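## Task

Join the two printed parts so they match the finished assembly shown on the stand, which serves only as a reference prop. The assembled result must not be knocked over or left tilted, and nothing may be knocked out of or placed outside the work area.

## Robot and tools

ROBOT. A mobile base that can drive in any direction carries a column about 1.7 m high. A carriage rides up and down it (lift_m, 0 to 1) and holds two identical six-joint arms, left and right, each with a two-finger gripper. The arm bases sit about 0.57 m + lift_m above the floor, and carriage parts hang roughly 0.15 m below them. A hand reaches 0.78 m from its shoulder but only about 0.38 m below its arm base. The hand is about 0.16 m long and 0.1 m wide (0.14 m open); fingertips taper to about 0.005 m thick. Parked joints 1-6 are 0, 0.05, 0.05, 1.45, 0, 0. Cameras: carriage_camera (fixed, forward, tilted about 20 degrees down) and left_wrist_camera / right_wrist_camera (looking past the fingertips).

FRAMES. Base frame: metres, origin on the floor under the base centre, x forward, y left, z up. The left_hand and right_hand readings are the point between the finger pads in this frame; quat_wxyz gives hand orientation (hand z along the fingers, fingers open along hand y). Readings tend to sit above the true hand, more so at long reach. base_odometry is the base frame at scene start, built only from wheel turns, so slip counts as travel; heading in rad, left positive.

move. Everything except cameras and blocking forms one action. base holds exactly one relative command, an offset from where the base last measured itself: translate_m (forward +, -2 to 2 m), strafe_m (left +, -2 to 2 m) or rotate_rad (counter-clockwise +, -6.3 to 6.3). joints is a single object with absolute targets keyed by name, any subset of: lift_m (m, 0 to 1); left_joint1_rad to left_joint6_rad, left_gripper_m, and the same right_ keys. Ranges: joint1 -2.617 to 3.054 (arm yaw, 0 forward, + left); joint2 0 to 3.141 (shoulder: 0 upper arm back and level, 1.57 upright, 3.14 forward and level); joint3 0 to 3.141 (elbow, 0 folded, 3.14 straight); joint4 -1.57 to 1.57 (wrist pitch, + lifts fingertips); joint5 -1.57 to 1.57 (wrist yaw, + swings fingertips RIGHT); joint6 -2.094 to 2.094 (roll, + clockwise seen from forearm); gripper 0 to 0.093 m pad gap. speeds (optional, this action only) caps translate_m and strafe_m 0.02-0.5 m/s, rotate_rad 0.05-1.57 rad/s, lift_m 0.08-0.27 m/s (lift default 0.25, others default to the maximum). min_time_s (0.1-8 s) sets a floor on arm and gripper motion time; 2 or more keeps hand paths straighter, while a too-short value makes arms rush and overshoot. cameras is a list from the three names or ["all"]; [] gives none; omitted means all only for an action-free call. blocking true (default) returns when everything rests; false returns within about 0.5 s while motion continues, and a later move only replaces the targets it names. An empty move just reports state and images. Unknown keys make a call invalid; out-of-range values get it refused, and a refusal or an unrequested stop cancels the rest of that reply's move, wait and finished_scene calls.

wait: seconds 0-10, optional cameras; commands nothing, returns early once running moves have settled. stop: brakes all running motions (not instantly; the base coasts), which then read "stopped" and may keep pressing. zoom_image: camera plus region [x0, y0, x1, y1] in pixels of that camera's latest 896x504 image, at most 504 by 504. finished_scene: scene number; ends the scene irreversibly, so the assembly must stand on its own afterwards.

RESULTS. "move" says done, or the worst status. base_status and joint_status per motion: done, moving, stopped, off_target (rested away from target, possibly still pushing), contact_stop, time_out (the action ran too long), not_followed (a self-collision check withheld arm targets; grippers still obey), limit_stop_at_motor_heat. on_its_own lists what the robot did uncommanded; "held at" is a target, not a reading. motor_effort is percent of maximum with the action's peak in brackets; drive_wheels sign is meaningless; a lift effort that keeps dropping while lowering means a hand or load is resting on something. Joint torques follow joint order and wrap at ±28 N m for joints 1-3. Gripper readings while squeezing a hard part can be up to 0.005 m below its width; empty and closed reads 0.000-0.003. To release, command a gap well above the reading. Motor temperatures come per arm, joints then gripper; MOTOR HOT appears at 75 °C, and at 100 °C that arm goes limp for 30-60 s (OVER-TEMPERATURE FAULT); resend its targets afterwards.

CAUTIONS. Park arms while thinking or driving, since outstretched or loaded arms heat. Never let the arms strike or squeeze each other; freeing a withheld pair means sending one arm its current readings with joint1 turned away, then the other. With joint2 below 0.8, swinging joint1 outward 0.5 rad or more can hit the column. The base does not sense arm contact; an arm has no contact stop and keeps pushing. Tipping risk rises with a high carriage, extended or loaded arms, pulling on held things and abrupt stops; never reverse under a table edge. After a contact_stop, back off about 0.2 m. Work slowly near the parts: no drops, slams, dropping from height, or shoving items off the work area.

Each tool is called after "Request:" by a JSON object that holds its "fn" and its "kwargs".

## Session

Request:
{"fn": "move", "kwargs": {}}

Scene clock: 0.00 s.
Joint torques (N m): no reading
Motor temperatures (°C): left_arm=[26 32 38 33 30 26 23] | right_arm=[28 31 39 34 25 23 27]
base_odometry: x=+0.000 y=+0.000 heading=+0.000
base_status: not commanded
joint_positions: lift_m=+0.300 left_joint1_rad=-0.011 left_joint2_rad=+0.061 left_joint3_rad=+0.060 left_joint4_rad=+1.484 left_joint5_rad=+0.004 left_joint6_rad=-0.001 left_gripper_m=+0.09396 right_joint1_rad=+0.010 right_joint2_rad=+0.043 right_joint3_rad=+0.055 right_joint4_rad=+1.498 right_joint5_rad=+0.026 right_joint6_rad=+0.047 right_gripper_m=+0.09396
joint_status: not commanded
motor_effort: lift_m=+34 drive_wheels=-1
left_hand: x=+0.2490 y=+0.3071 z=+1.3089 quat_wxyz=(+0.999, +0.002, +0.044, -0.006) (m; base frame)
right_hand: x=+0.2417 y=-0.3123 z=+1.3077 quat_wxyz=(+0.999, +0.013, +0.031, +0.028) (m; base frame)
pictures: carriage_camera, left_wrist_camera, right_wrist_camera

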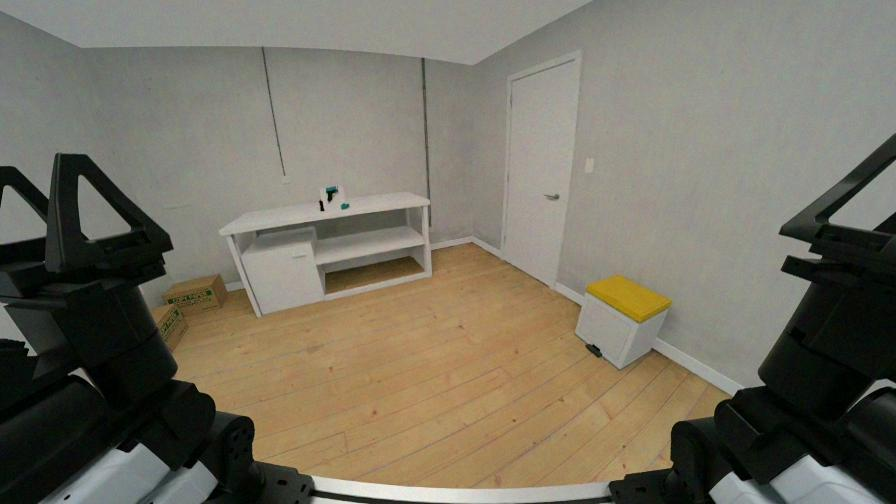

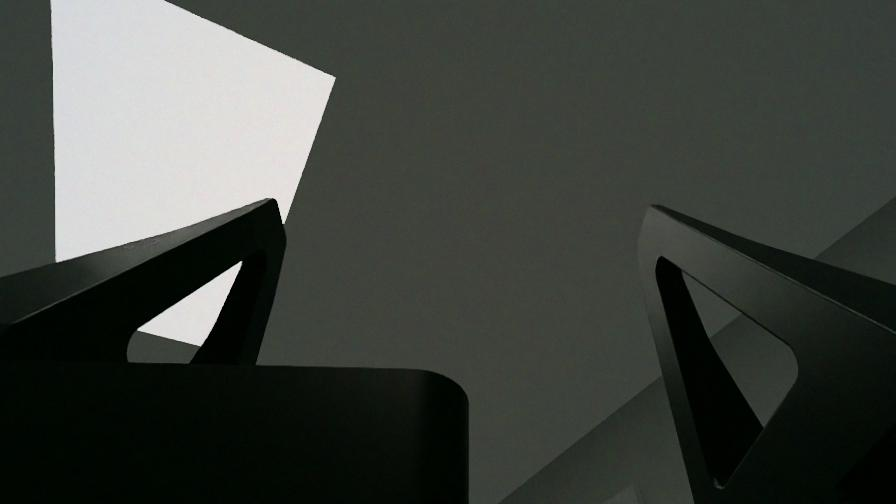

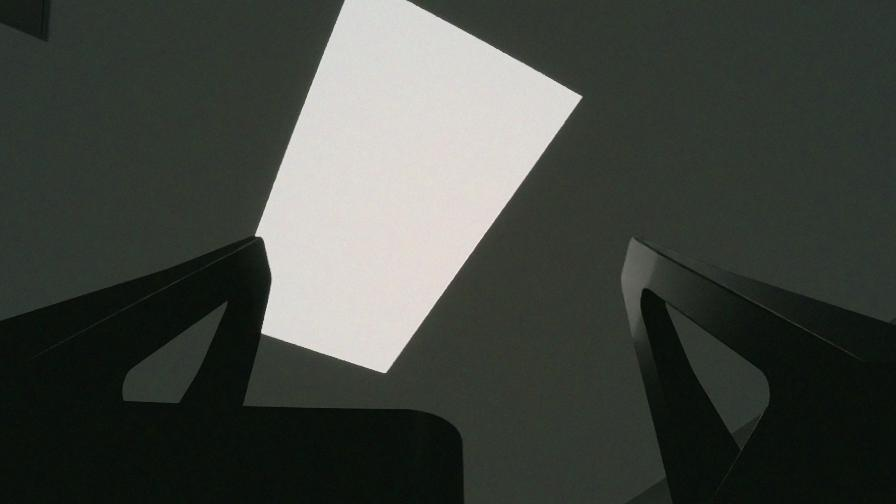

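Request:
{"fn": "zoom_image", "kwargs": {"camera": "carriage_camera", "region": [220, 160, 440, 284]}}

Request:
{"fn": "zoom_image", "kwargs": {"camera": "carriage_camera", "region": [300, 175, 370, 220]}}

Scaled by 2.291 from the camera's 896x504 image, which has a finer 1280x720 frame.

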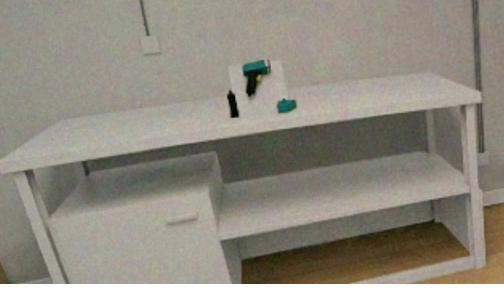

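Scaled by 7.200 from the camera's 896x504 image, which has a finer 1280x720 frame.

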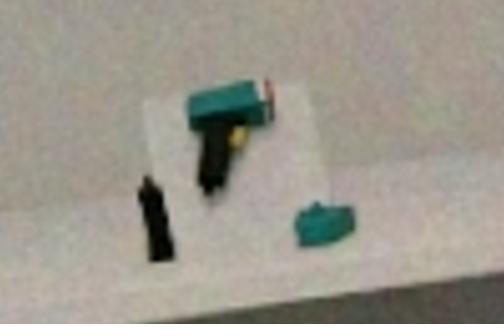

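Request:
{"fn": "move", "kwargs": {"base": {"rotate_rad": 0.48}}}

Request:
{"fn": "move", "kwargs": {"base": {"translate_m": 1.2}, "cameras": ["carriage_camera"]}}

Scene clock: 2.53 s.
Joint torques (N m): left_arm=[-0.12 4.01 5.86 -0.27 -0.16 0.01] | right_arm=[-0.38 4.25 4.88 -0.43 -0.1 0.06]
move: done
base_odometry: x=+0.000 y=+0.000 heading=+0.480
base_status: done
joint_positions: lift_m=+0.300 left_joint1_rad=-0.011 left_joint2_rad=+0.061 left_joint3_rad=+0.060 left_joint4_rad=+1.484 left_joint5_rad=+0.004 left_joint6_rad=-0.001 left_gripper_m=+0.09396 right_joint1_rad=+0.010 right_joint2_rad=+0.043 right_joint3_rad=+0.055 right_joint4_rad=+1.498 right_joint5_rad=+0.026 right_joint6_rad=+0.047 right_gripper_m=+0.09396
joint_status: not commanded
motor_effort: lift_m=+35(37) drive_wheels=+4(7)
left_hand: x=+0.2491 y=+0.3071 z=+1.3089 quat_wxyz=(+0.999, +0.002, +0.044, -0.006) (m; base frame)
right_hand: x=+0.2417 y=-0.3123 z=+1.3077 quat_wxyz=(+0.999, +0.013, +0.031, +0.028) (m; base frame)
pictures: none

Scene clock: 7.23 s.
Joint torques (N m): left_arm=[-0.12 3.97 5.94 -0.26 -0.16 0.01] | right_arm=[-0.31 3.99 4.97 -0.43 -0.14 0.1]
move: done
base_odometry: x=+1.064 y=+0.555 heading=+0.481
base_status: done
joint_positions: lift_m=+0.300 left_joint1_rad=-0.011 left_joint2_rad=+0.061 left_joint3_rad=+0.060 left_joint4_rad=+1.483 left_joint5_rad=+0.004 left_joint6_rad=-0.001 left_gripper_m=+0.09396 right_joint1_rad=+0.010 right_joint2_rad=+0.043 right_joint3_rad=+0.055 right_joint4_rad=+1.498 right_joint5_rad=+0.026 right_joint6_rad=+0.047 right_gripper_m=+0.09396
joint_status: not commanded
motor_effort: lift_m=+36(37) drive_wheels=-6(16)
left_hand: x=+0.2492 y=+0.3071 z=+1.3089 quat_wxyz=(+0.999, +0.002, +0.044, -0.006) (m; base frame)
right_hand: x=+0.2417 y=-0.3123 z=+1.3077 quat_wxyz=(+0.999, +0.013, +0.031, +0.028) (m; base frame)
pictures: carriage_camera

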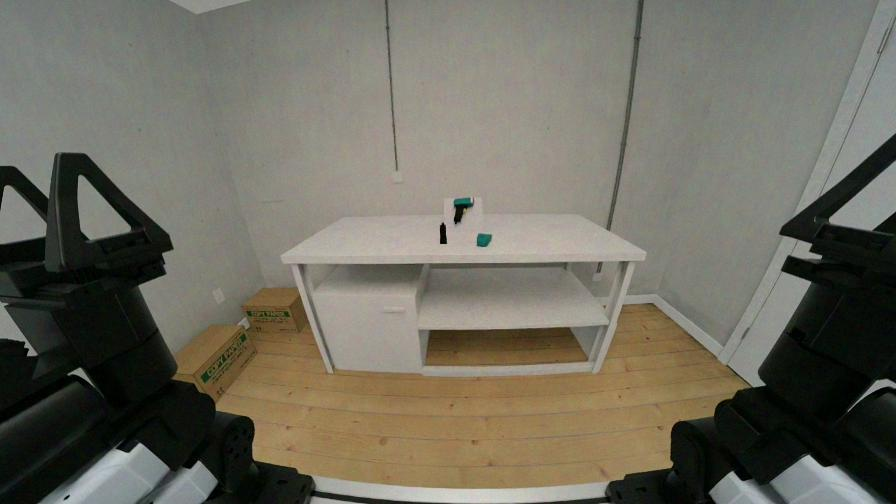

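Request:
{"fn": "move", "kwargs": {"base": {"translate_m": 0.5}, "joints": {"lift_m": 0.45}, "cameras": ["carriage_camera"]}}

Request:
{"fn": "zoom_image", "kwargs": {"camera": "carriage_camera", "region": [400, 170, 540, 310]}}

Scene clock: 10.70 s.
Joint torques (N m): left_arm=[-0.12 4.04 5.9 -0.26 -0.16 0.01] | right_arm=[-0.24 4.37 5.12 -0.4 -0.12 0.1]
move: done
base_odometry: x=+1.507 y=+0.787 heading=+0.481
base_status: done
joint_positions: lift_m=+0.450 left_joint1_rad=-0.011 left_joint2_rad=+0.061 left_joint3_rad=+0.060 left_joint4_rad=+1.483 left_joint5_rad=+0.004 left_joint6_rad=-0.001 left_gripper_m=+0.09396 right_joint1_rad=+0.010 right_joint2_rad=+0.043 right_joint3_rad=+0.054 right_joint4_rad=+1.498 right_joint5_rad=+0.026 right_joint6_rad=+0.047 right_gripper_m=+0.09396
joint_status: all done
motor_effort: lift_m=+36(44) drive_wheels=-5(14)
left_hand: x=+0.2493 y=+0.3071 z=+1.4588 quat_wxyz=(+0.999, +0.002, +0.044, -0.006) (m; base frame)
right_hand: x=+0.2417 y=-0.3123 z=+1.4575 quat_wxyz=(+0.999, +0.013, +0.031, +0.028) (m; base frame)
pictures: carriage_camera

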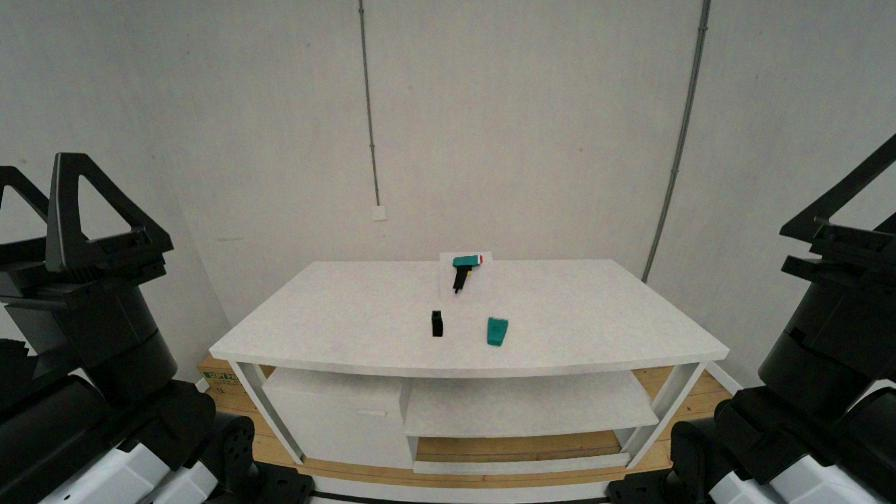

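Scaled by 3.600 from the camera's 896x504 image, which has a finer 1280x720 frame.

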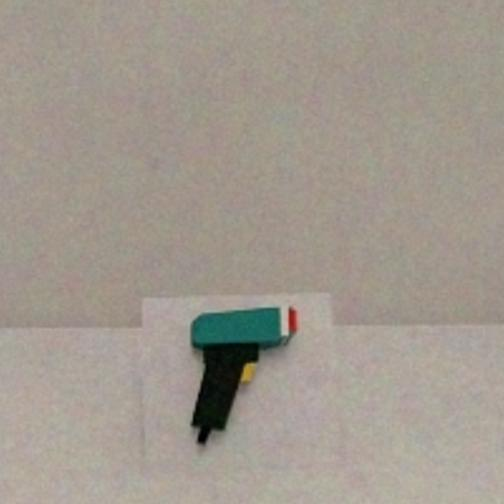

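Request:
{"fn": "zoom_image", "kwargs": {"camera": "carriage_camera", "region": [415, 290, 525, 360]}}

Request:
{"fn": "move", "kwargs": {"base": {"translate_m": 0.25}, "cameras": ["carriage_camera"]}}

Request:
{"fn": "zoom_image", "kwargs": {"camera": "carriage_camera", "region": [415, 290, 525, 400]}}

Scaled by 4.582 from the camera's 896x504 image, which has a finer 1280x720 frame.

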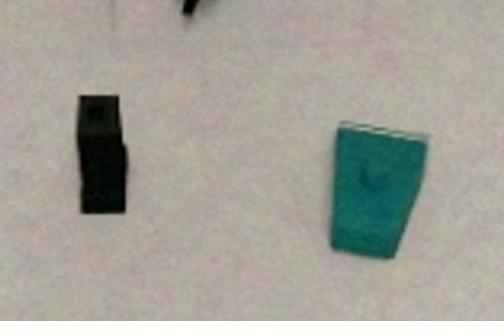

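Scene clock: 13.13 s.
Joint torques (N m): left_arm=[-0.12 4.01 5.89 -0.25 -0.16 0.01] | right_arm=[-0.29 4.05 4.85 -0.46 -0.11 0.06]
move: done
base_odometry: x=+1.729 y=+0.903 heading=+0.482
base_status: done
joint_positions: lift_m=+0.450 left_joint1_rad=-0.011 left_joint2_rad=+0.061 left_joint3_rad=+0.060 left_joint4_rad=+1.482 left_joint5_rad=+0.004 left_joint6_rad=-0.001 left_gripper_m=+0.09396 right_joint1_rad=+0.010 right_joint2_rad=+0.043 right_joint3_rad=+0.054 right_joint4_rad=+1.498 right_joint5_rad=+0.026 right_joint6_rad=+0.047 right_gripper_m=+0.09396
joint_status: not commanded
motor_effort: lift_m=+36(39) drive_wheels=-5(12)
left_hand: x=+0.2495 y=+0.3071 z=+1.4588 quat_wxyz=(+0.999, +0.002, +0.045, -0.006) (m; base frame)
right_hand: x=+0.2417 y=-0.3123 z=+1.4575 quat_wxyz=(+0.999, +0.013, +0.031, +0.028) (m; base frame)
pictures: carriage_camera

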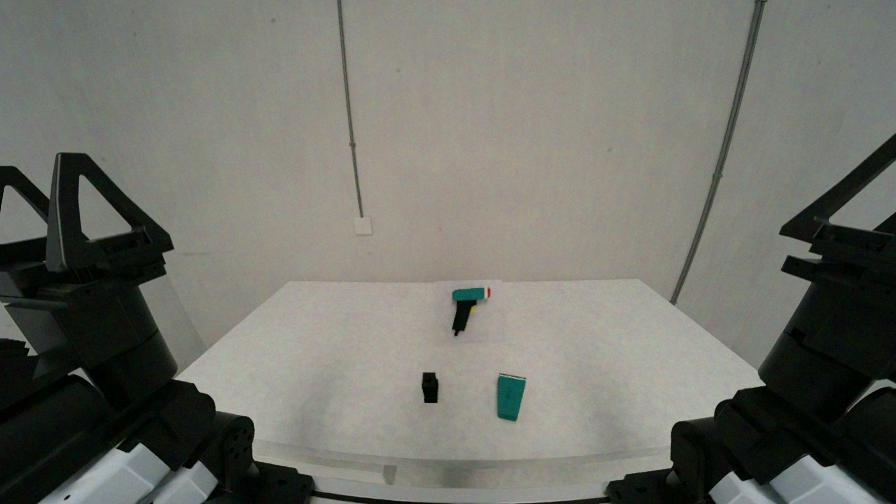

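Scaled by 4.582 from the camera's 896x504 image, which has a finer 1280x720 frame.

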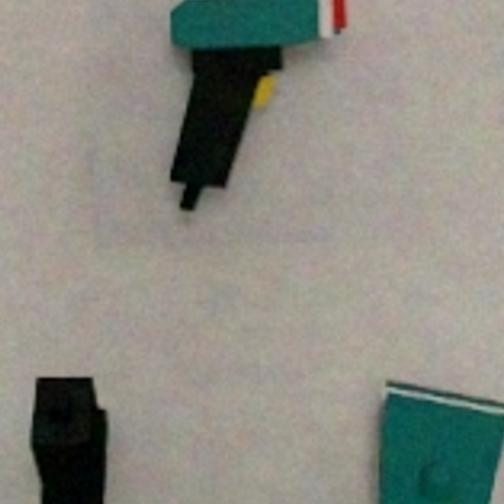

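Request:
{"fn": "move", "kwargs": {"joints": {"left_joint1_rad": -0.5, "left_joint2_rad": 1.0, "left_joint3_rad": 1.2, "left_joint4_rad": -1.0, "right_joint1_rad": 0.0, "right_joint2_rad": 1.0, "right_joint3_rad": 1.2, "right_joint4_rad": -1.0}, "min_time_s": 2.5, "cameras": ["all"]}}

Scene clock: 17.07 s.
Joint torques (N m): left_arm=[-0.79 -1.22 8.85 1.51 -0.15 0.01] | right_arm=[-0.75 -0.62 8.03 1.55 -0.06 0.05]
move: done
base_odometry: x=+1.729 y=+0.903 heading=+0.482
base_status: not commanded
joint_positions: lift_m=+0.450 left_joint1_rad=-0.492 left_joint2_rad=+0.996 left_joint3_rad=+1.171 left_joint4_rad=-1.002 left_joint5_rad=+0.004 left_joint6_rad=-0.001 left_gripper_m=+0.09396 right_joint1_rad=+0.006 right_joint2_rad=+0.992 right_joint3_rad=+1.172 right_joint4_rad=-0.997 right_joint5_rad=+0.026 right_joint6_rad=+0.047 right_gripper_m=+0.09396
joint_status: all done
motor_effort: lift_m=+35(39) drive_wheels=-5(5)
left_hand: x=+0.4681 y=+0.1776 z=+1.2767 quat_wxyz=(+0.352, +0.227, +0.904, -0.090) (m; base frame)
right_hand: x=+0.5015 y=-0.3109 z=+1.2789 quat_wxyz=(+0.368, +0.024, +0.929, -0.002) (m; base frame)
pictures: carriage_camera, left_wrist_camera, right_wrist_camera

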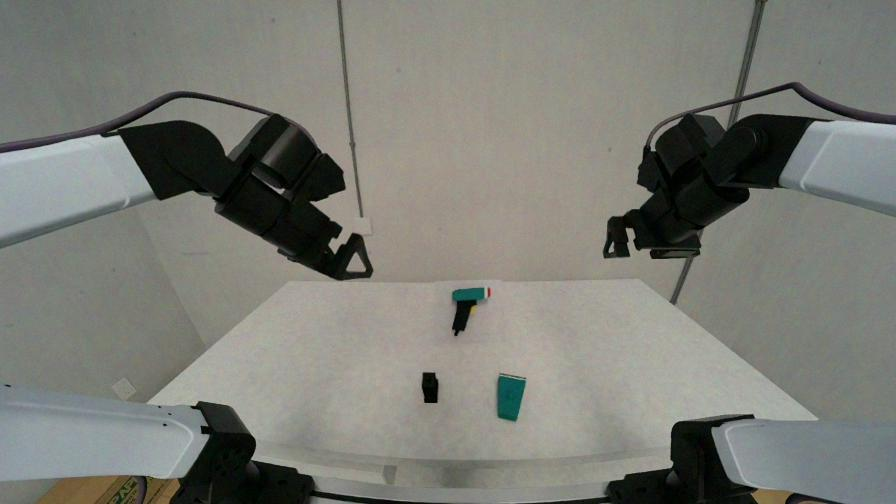

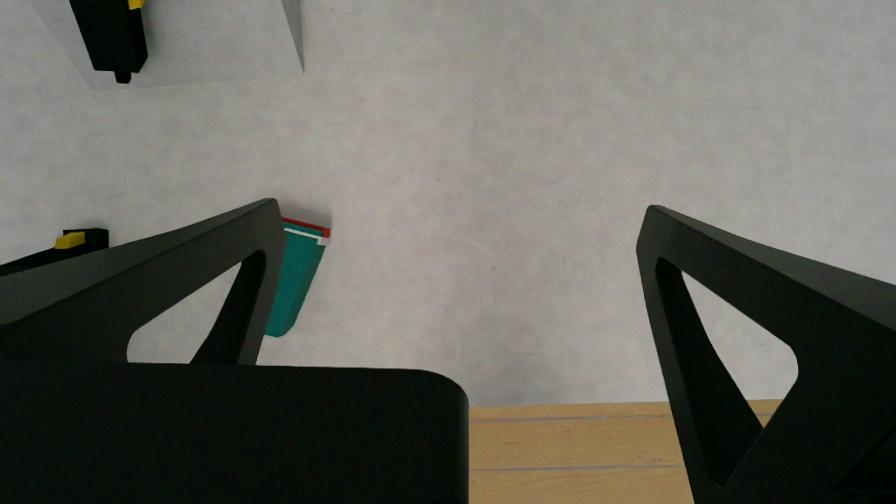

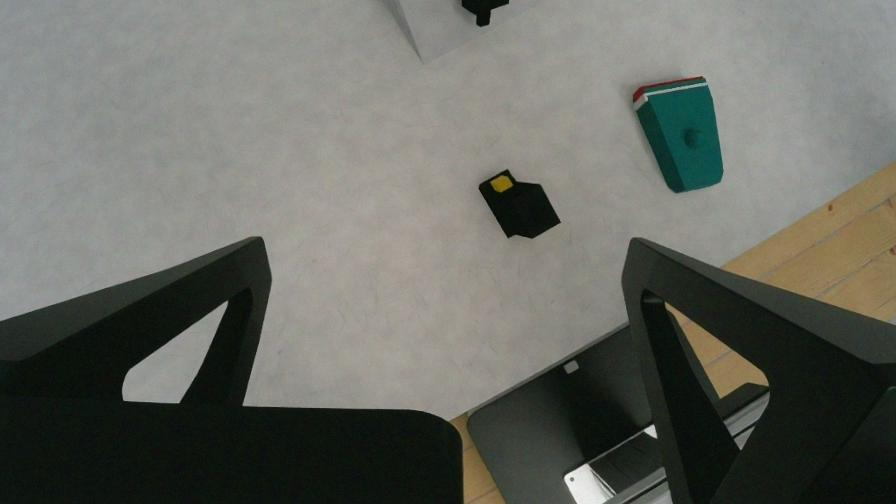

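Request:
{"fn": "zoom_image", "kwargs": {"camera": "right_wrist_camera", "region": [440, 140, 600, 260]}}

Request:
{"fn": "zoom_image", "kwargs": {"camera": "right_wrist_camera", "region": [600, 50, 760, 210]}}

Request:
{"fn": "zoom_image", "kwargs": {"camera": "left_wrist_camera", "region": [0, 200, 340, 360]}}

Request:
{"fn": "zoom_image", "kwargs": {"camera": "carriage_camera", "region": [410, 270, 540, 430]}}

Scaled by 3.150 from the camera's 896x504 image, which has a finer 1280x720 frame.

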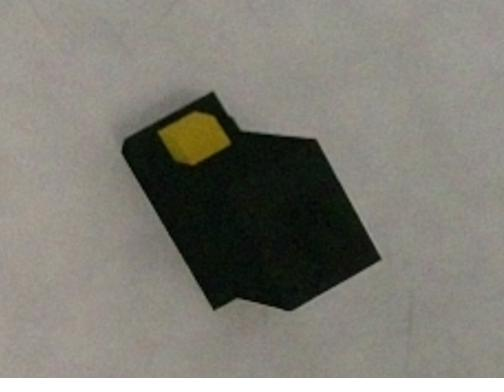

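Scaled by 3.150 from the camera's 896x504 image, which has a finer 1280x720 frame.

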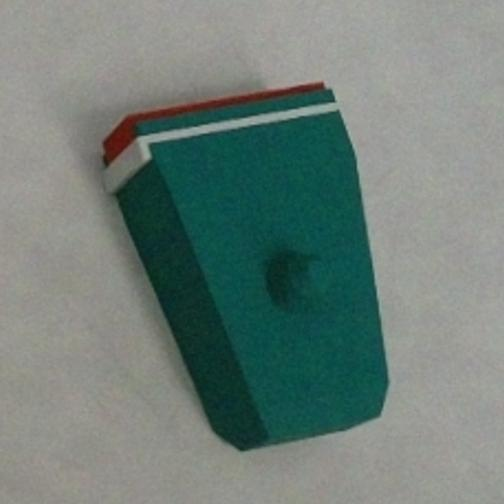

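Scaled by 1.482 from the camera's 896x504 image, which has a finer 1280x720 frame.

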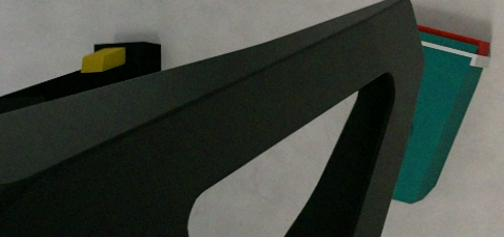

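Scaled by 3.150 from the camera's 896x504 image, which has a finer 1280x720 frame.

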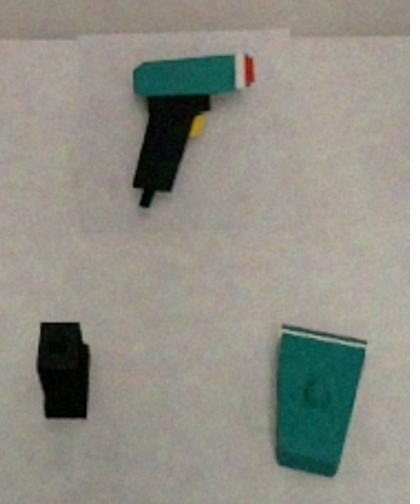

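Request:
{"fn": "move", "kwargs": {"joints": {"left_joint1_rad": 0.1, "right_joint1_rad": 0.4, "right_joint4_rad": -0.75, "lift_m": 0.33}, "cameras": ["all"]}}

Scene clock: 19.33 s.
Joint torques (N m): left_arm=[0.54 -1.52 7.86 1.6 -0.15 0.01] | right_arm=[0.18 -0.94 7.13 2.07 -0.08 0.1]
move: done
base_odometry: x=+1.729 y=+0.903 heading=+0.482
base_status: not commanded
joint_positions: lift_m=+0.330 left_joint1_rad=+0.092 left_joint2_rad=+0.999 left_joint3_rad=+1.183 left_joint4_rad=-1.014 left_joint5_rad=+0.004 left_joint6_rad=-0.001 left_gripper_m=+0.09397 right_joint1_rad=+0.395 right_joint2_rad=+0.995 right_joint3_rad=+1.182 right_joint4_rad=-0.777 right_joint5_rad=+0.026 right_joint6_rad=+0.047 right_gripper_m=+0.09396
joint_status: all done
motor_effort: lift_m=+33(35) drive_wheels=-5(5)
left_hand: x=+0.4992 y=+0.3324 z=+1.1589 quat_wxyz=(+0.362, -0.042, +0.931, +0.015) (m; base frame)
right_hand: x=+0.5153 y=-0.1921 z=+1.2041 quat_wxyz=(+0.462, -0.147, +0.870, +0.092) (m; base frame)
pictures: carriage_camera, left_wrist_camera, right_wrist_camera

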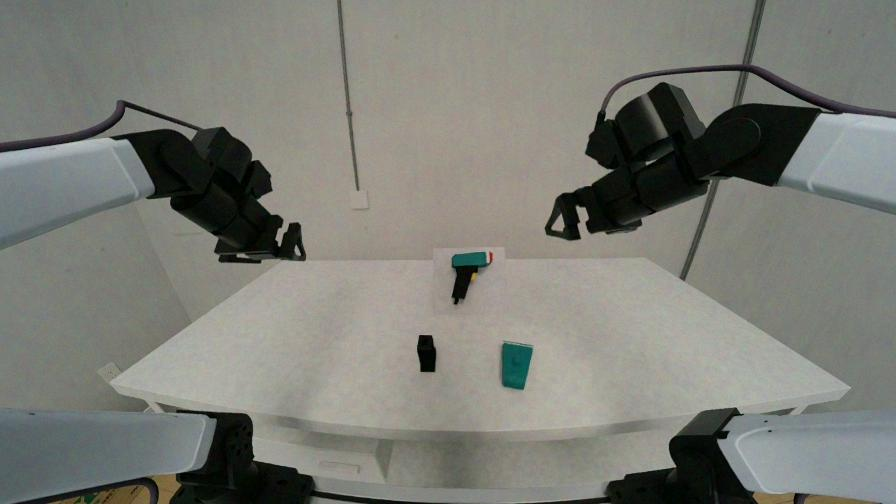

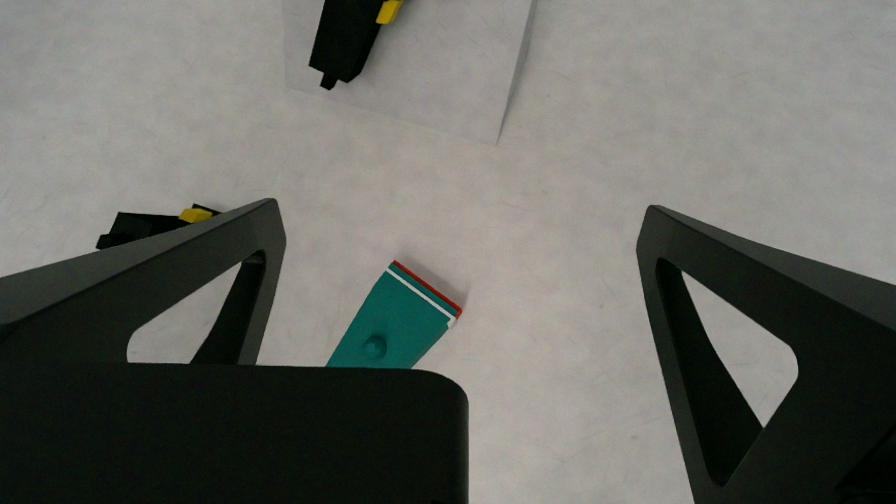

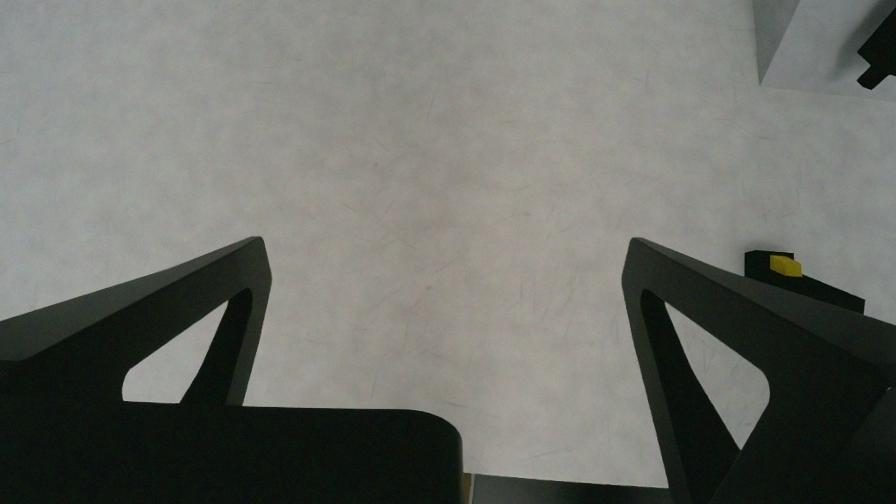

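Request:
{"fn": "move", "kwargs": {"base": {"strafe_m": 0.12}, "joints": {"left_joint1_rad": 0.6, "right_joint1_rad": 0.75, "right_joint2_rad": 0.9, "right_joint3_rad": 1.1, "right_joint4_rad": -0.95, "lift_m": 0.45}, "speeds": {"strafe_m": 0.2}, "cameras": ["all"]}}

Scene clock: 22.93 s.
Joint torques (N m): left_arm=[0.42 -1.65 7.86 1.54 -0.17 0.01] | right_arm=[-0.01 -1.44 5.45 1.67 -0.01 0.08]
move: done
base_odometry: x=+1.673 y=+1.009 heading=+0.482
base_status: done
joint_positions: lift_m=+0.450 left_joint1_rad=+0.592 left_joint2_rad=+1.000 left_joint3_rad=+1.183 left_joint4_rad=-1.006 left_joint5_rad=+0.005 left_joint6_rad=-0.001 left_gripper_m=+0.09397 right_joint1_rad=+0.746 right_joint2_rad=+0.905 right_joint3_rad=+1.101 right_joint4_rad=-0.948 right_joint5_rad=+0.026 right_joint6_rad=+0.047 right_gripper_m=+0.09397
joint_status: all done
motor_effort: lift_m=+35(44) drive_wheels=-3(10)
left_hand: x=+0.4554 y=+0.4613 z=+1.2798 quat_wxyz=(+0.350, -0.271, +0.891, +0.104) (m; base frame)
right_hand: x=+0.4248 y=-0.1305 z=+1.2806 quat_wxyz=(+0.372, -0.309, +0.864, +0.143) (m; base frame)
pictures: carriage_camera, left_wrist_camera, right_wrist_camera

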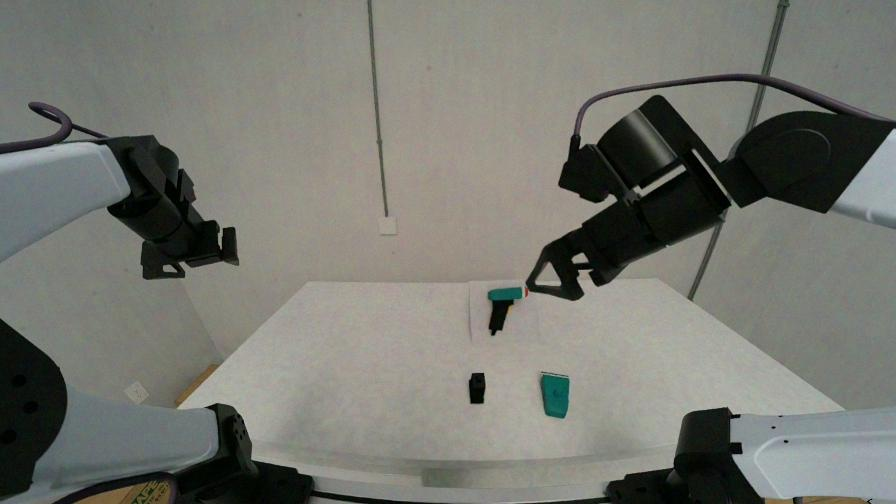

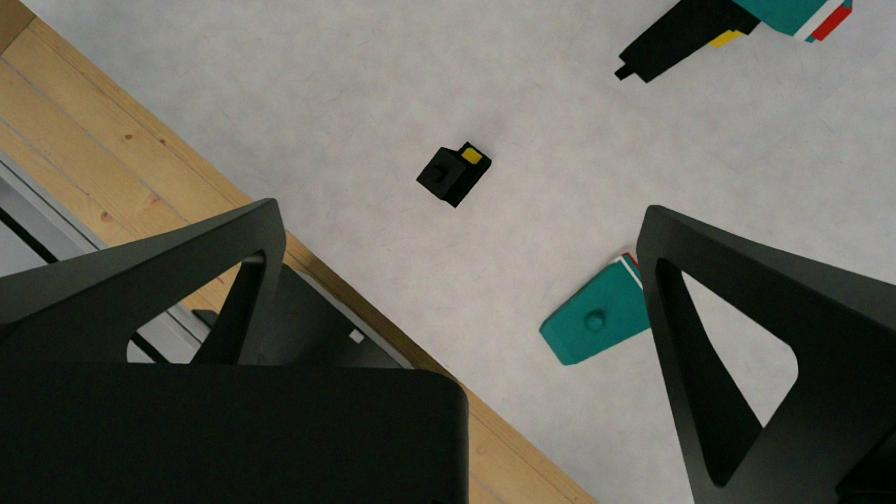

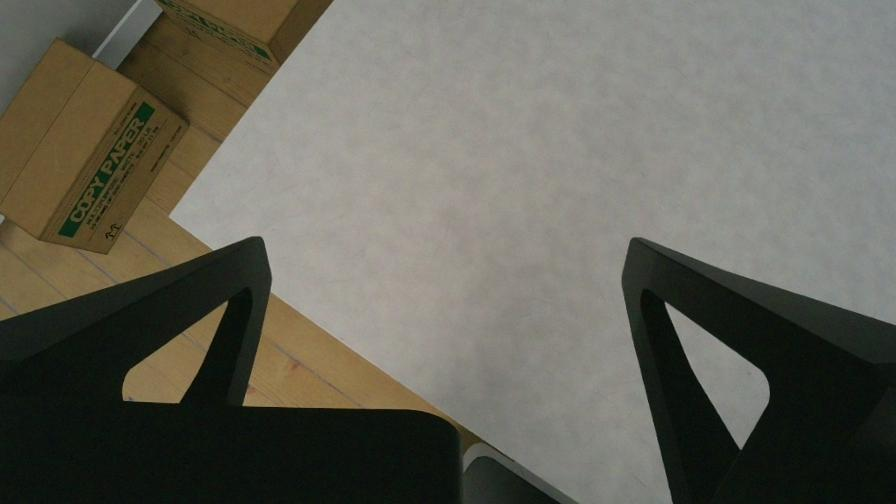

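Request:
{"fn": "zoom_image", "kwargs": {"camera": "left_wrist_camera", "region": [390, 120, 520, 230]}}

Request:
{"fn": "zoom_image", "kwargs": {"camera": "left_wrist_camera", "region": [530, 230, 670, 380]}}

Request:
{"fn": "zoom_image", "kwargs": {"camera": "carriage_camera", "region": [450, 270, 590, 430]}}

Scaled by 3.877 from the camera's 896x504 image, which has a finer 1280x720 frame.

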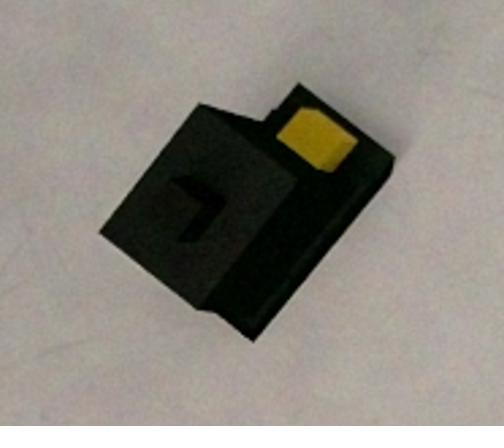

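Scaled by 3.360 from the camera's 896x504 image, which has a finer 1280x720 frame.

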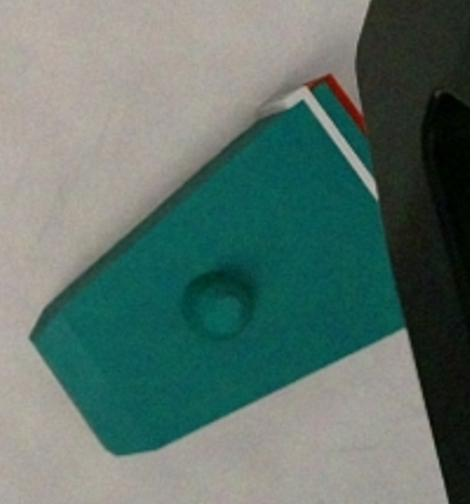

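Scaled by 3.150 from the camera's 896x504 image, which has a finer 1280x720 frame.

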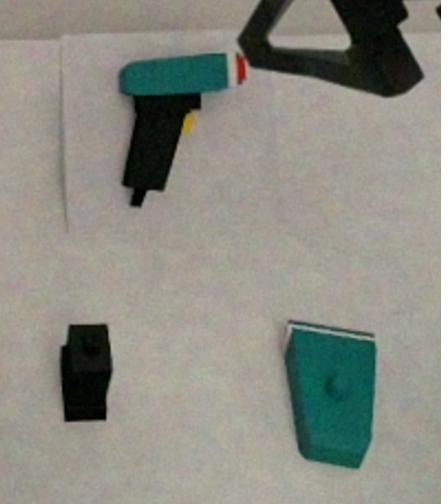

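Request:
{"fn": "move", "kwargs": {"joints": {"lift_m": 0.55, "right_joint1_rad": 0.656, "right_joint2_rad": 2.289, "right_joint3_rad": 1.677, "right_joint4_rad": -0.96, "right_joint5_rad": 0.0, "right_joint6_rad": 0.57}, "min_time_s": 2.5, "cameras": ["all"]}}

Scene clock: 27.80 s.
Joint torques (N m): left_arm=[0.49 -1.63 7.8 1.55 -0.16 0.01] | right_arm=[-0.77 -9.51 6.93 0.18 -0.18 0.21]
move: done
base_odometry: x=+1.673 y=+1.009 heading=+0.482
base_status: not commanded
joint_positions: lift_m=+0.550 left_joint1_rad=+0.592 left_joint2_rad=+1.000 left_joint3_rad=+1.184 left_joint4_rad=-1.007 left_joint5_rad=+0.005 left_joint6_rad=-0.001 left_gripper_m=+0.09397 right_joint1_rad=+0.661 right_joint2_rad=+2.276 right_joint3_rad=+1.653 right_joint4_rad=-0.958 right_joint5_rad=+0.010 right_joint6_rad=+0.560 right_gripper_m=+0.09396
joint_status: all done
motor_effort: lift_m=+38(44) drive_wheels=-2(2)
left_hand: x=+0.4552 y=+0.4612 z=+1.3797 quat_wxyz=(+0.350, -0.271, +0.891, +0.104) (m; base frame)
right_hand: x=+0.5604 y=-0.0501 z=+1.0946 quat_wxyz=(-0.002, -0.050, +0.999, -0.007) (m; base frame)
pictures: carriage_camera, left_wrist_camera, right_wrist_camera

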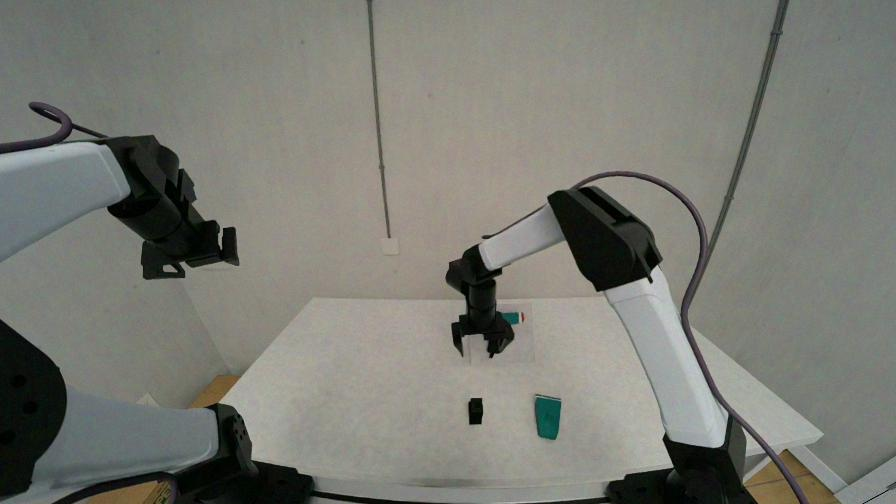

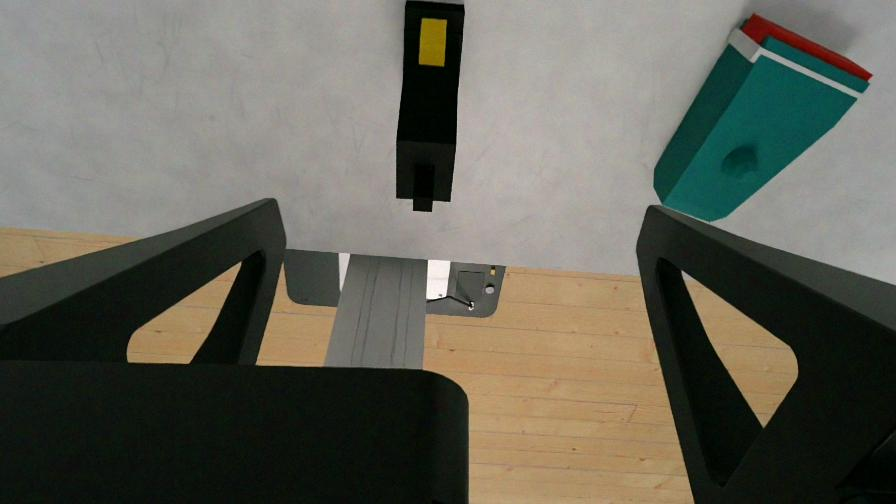

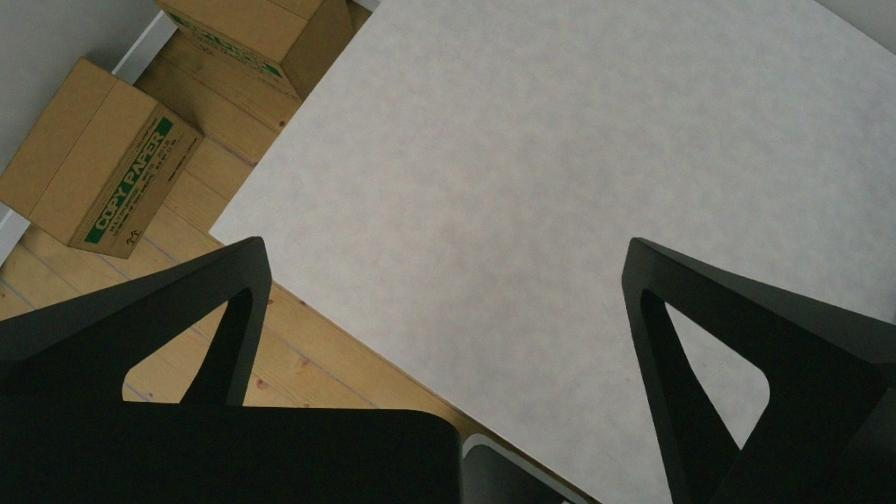

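Request:
{"fn": "move", "kwargs": {"joints": {"right_joint1_rad": 0.815, "right_joint2_rad": 2.194, "right_joint3_rad": 1.198, "right_joint4_rad": -0.575, "right_joint5_rad": 0.0, "right_joint6_rad": 0.72}, "min_time_s": 1.5, "cameras": ["carriage_camera", "left_wrist_camera"]}}

Scene clock: 31.53 s.
Joint torques (N m): left_arm=[0.47 -1.66 7.82 1.55 -0.17 0.01] | right_arm=[0.08 -14.23 3.58 0.37 -0.07 0.19]
move: done
base_odometry: x=+1.673 y=+1.009 heading=+0.482
base_status: not commanded
joint_positions: lift_m=+0.550 left_joint1_rad=+0.592 left_joint2_rad=+1.000 left_joint3_rad=+1.184 left_joint4_rad=-1.007 left_joint5_rad=+0.005 left_joint6_rad=-0.001 left_gripper_m=+0.09397 right_joint1_rad=+0.810 right_joint2_rad=+2.243 right_joint3_rad=+1.200 right_joint4_rad=-0.591 right_joint5_rad=+0.008 right_joint6_rad=+0.710 right_gripper_m=+0.09396
joint_status: all done
motor_effort: lift_m=+36(38) drive_wheels=-2(2)
left_hand: x=+0.4552 y=+0.4612 z=+1.3797 quat_wxyz=(+0.350, -0.271, +0.891, +0.104) (m; base frame)
right_hand: x=+0.4640 y=-0.0598 z=+1.0134 quat_wxyz=(-0.020, -0.050, +0.998, -0.025) (m; base frame)
pictures: carriage_camera, left_wrist_camera

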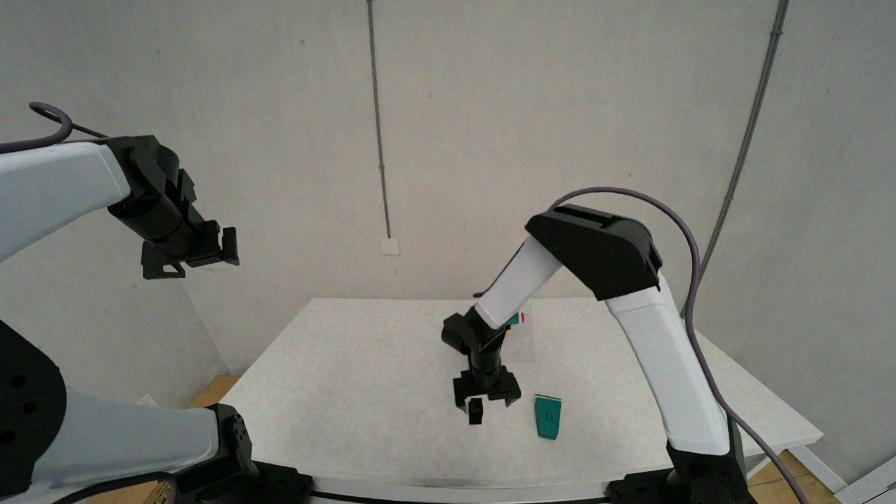

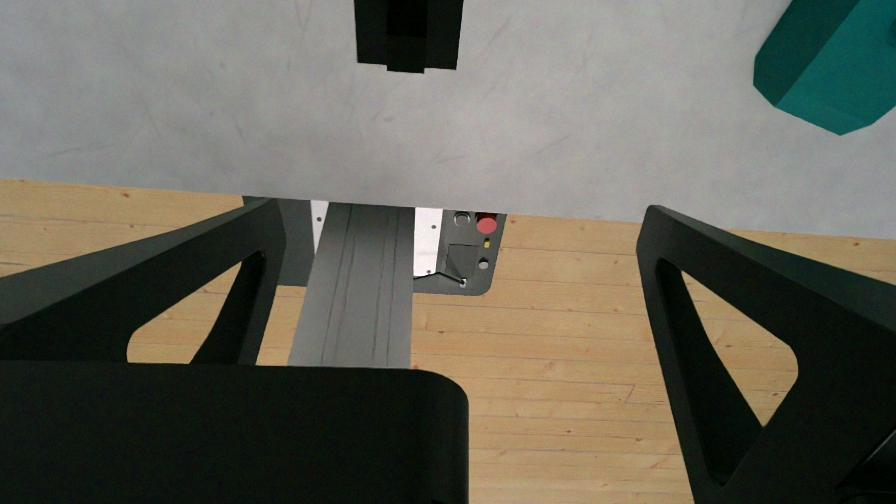

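Request:
{"fn": "move", "kwargs": {"joints": {"right_joint1_rad": 0.756, "right_joint2_rad": 2.34, "right_joint3_rad": 1.408, "right_joint4_rad": -0.616, "right_joint5_rad": 0.0, "right_joint6_rad": 0.76}, "min_time_s": 1, "cameras": ["carriage_camera", "left_wrist_camera"]}}

Scene clock: 33.87 s.
Joint torques (N m): left_arm=[0.47 -1.63 7.8 1.55 -0.16 0.01] | right_arm=[-0.76 -9.03 5.75 0.15 -0.08 0.17]
move: done
base_odometry: x=+1.673 y=+1.009 heading=+0.482
base_status: not commanded
joint_positions: lift_m=+0.550 left_joint1_rad=+0.592 left_joint2_rad=+1.000 left_joint3_rad=+1.184 left_joint4_rad=-1.007 left_joint5_rad=+0.005 left_joint6_rad=-0.001 left_gripper_m=+0.09397 right_joint1_rad=+0.760 right_joint2_rad=+2.325 right_joint3_rad=+1.387 right_joint4_rad=-0.605 right_joint5_rad=+0.008 right_joint6_rad=+0.750 right_gripper_m=+0.09396
joint_status: all done
motor_effort: lift_m=+36(38) drive_wheels=-2(2)
left_hand: x=+0.4552 y=+0.4612 z=+1.3797 quat_wxyz=(+0.350, -0.271, +0.891, +0.104) (m; base frame)
right_hand: x=+0.5174 y=-0.0328 z=+1.0181 quat_wxyz=(+0.013, -0.005, +1.000, +0.007) (m; base frame)
pictures: carriage_camera, left_wrist_camera

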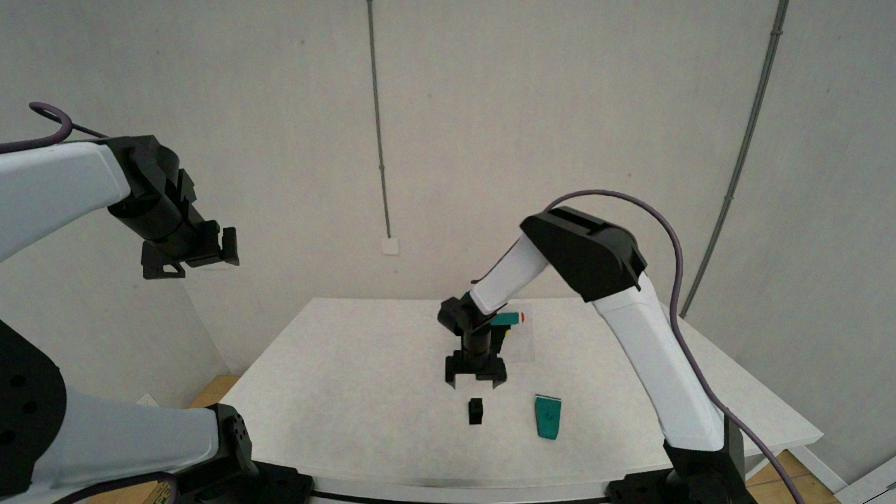

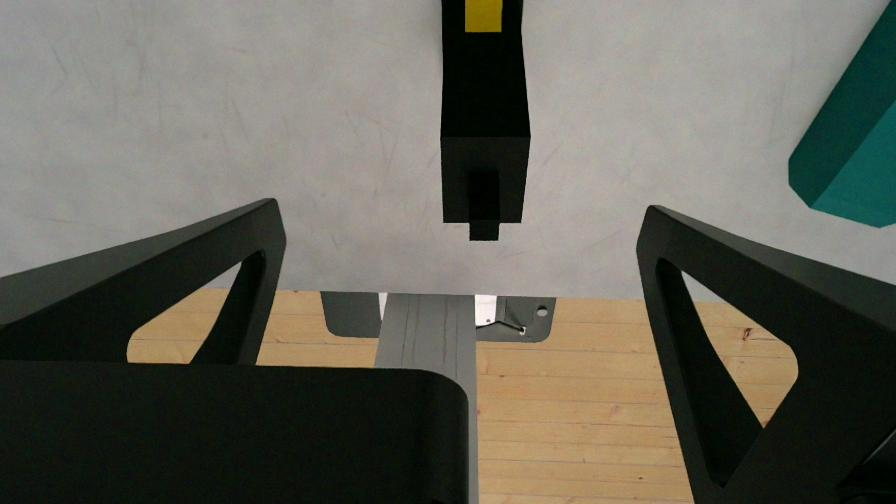

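Request:
{"fn": "move", "kwargs": {"joints": {"right_joint1_rad": 0.765, "right_joint2_rad": 2.288, "right_joint3_rad": 1.325, "right_joint4_rad": -0.605, "right_joint5_rad": 0.0, "right_joint6_rad": 0.77}, "min_time_s": 1, "cameras": ["left_wrist_camera"]}}

Request:
{"fn": "zoom_image", "kwargs": {"camera": "left_wrist_camera", "region": [250, 0, 700, 300]}}

Scene clock: 35.70 s.
Joint torques (N m): left_arm=[0.47 -1.65 7.82 1.55 -0.16 0.01] | right_arm=[0.2 -13.78 3.55 0.16 -0.15 0.3]
move: done
base_odometry: x=+1.673 y=+1.009 heading=+0.482
base_status: not commanded
joint_positions: lift_m=+0.550 left_joint1_rad=+0.592 left_joint2_rad=+1.000 left_joint3_rad=+1.184 left_joint4_rad=-1.007 left_joint5_rad=+0.005 left_joint6_rad=-0.001 left_gripper_m=+0.09397 right_joint1_rad=+0.760 right_joint2_rad=+2.325 right_joint3_rad=+1.327 right_joint4_rad=-0.605 right_joint5_rad=+0.008 right_joint6_rad=+0.760 right_gripper_m=+0.09397
joint_status: all done
motor_effort: lift_m=+37(38) drive_wheels=-2(2)
left_hand: x=+0.4552 y=+0.4612 z=+1.3797 quat_wxyz=(+0.350, -0.271, +0.891, +0.104) (m; base frame)
right_hand: x=+0.4994 y=-0.0499 z=+1.0070 quat_wxyz=(-0.009, +0.000, +1.000, -0.014) (m; base frame)
pictures: left_wrist_camera

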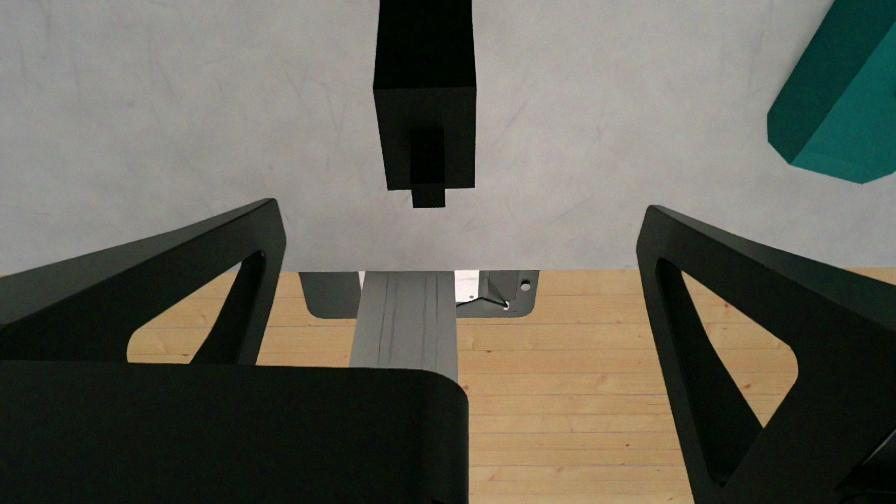

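Scaled by 1.120 from the camera's 896x504 image, which has a finer 1280x720 frame.

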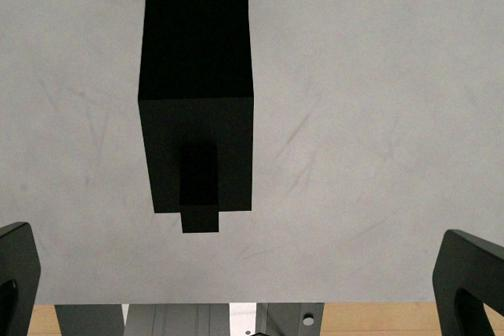

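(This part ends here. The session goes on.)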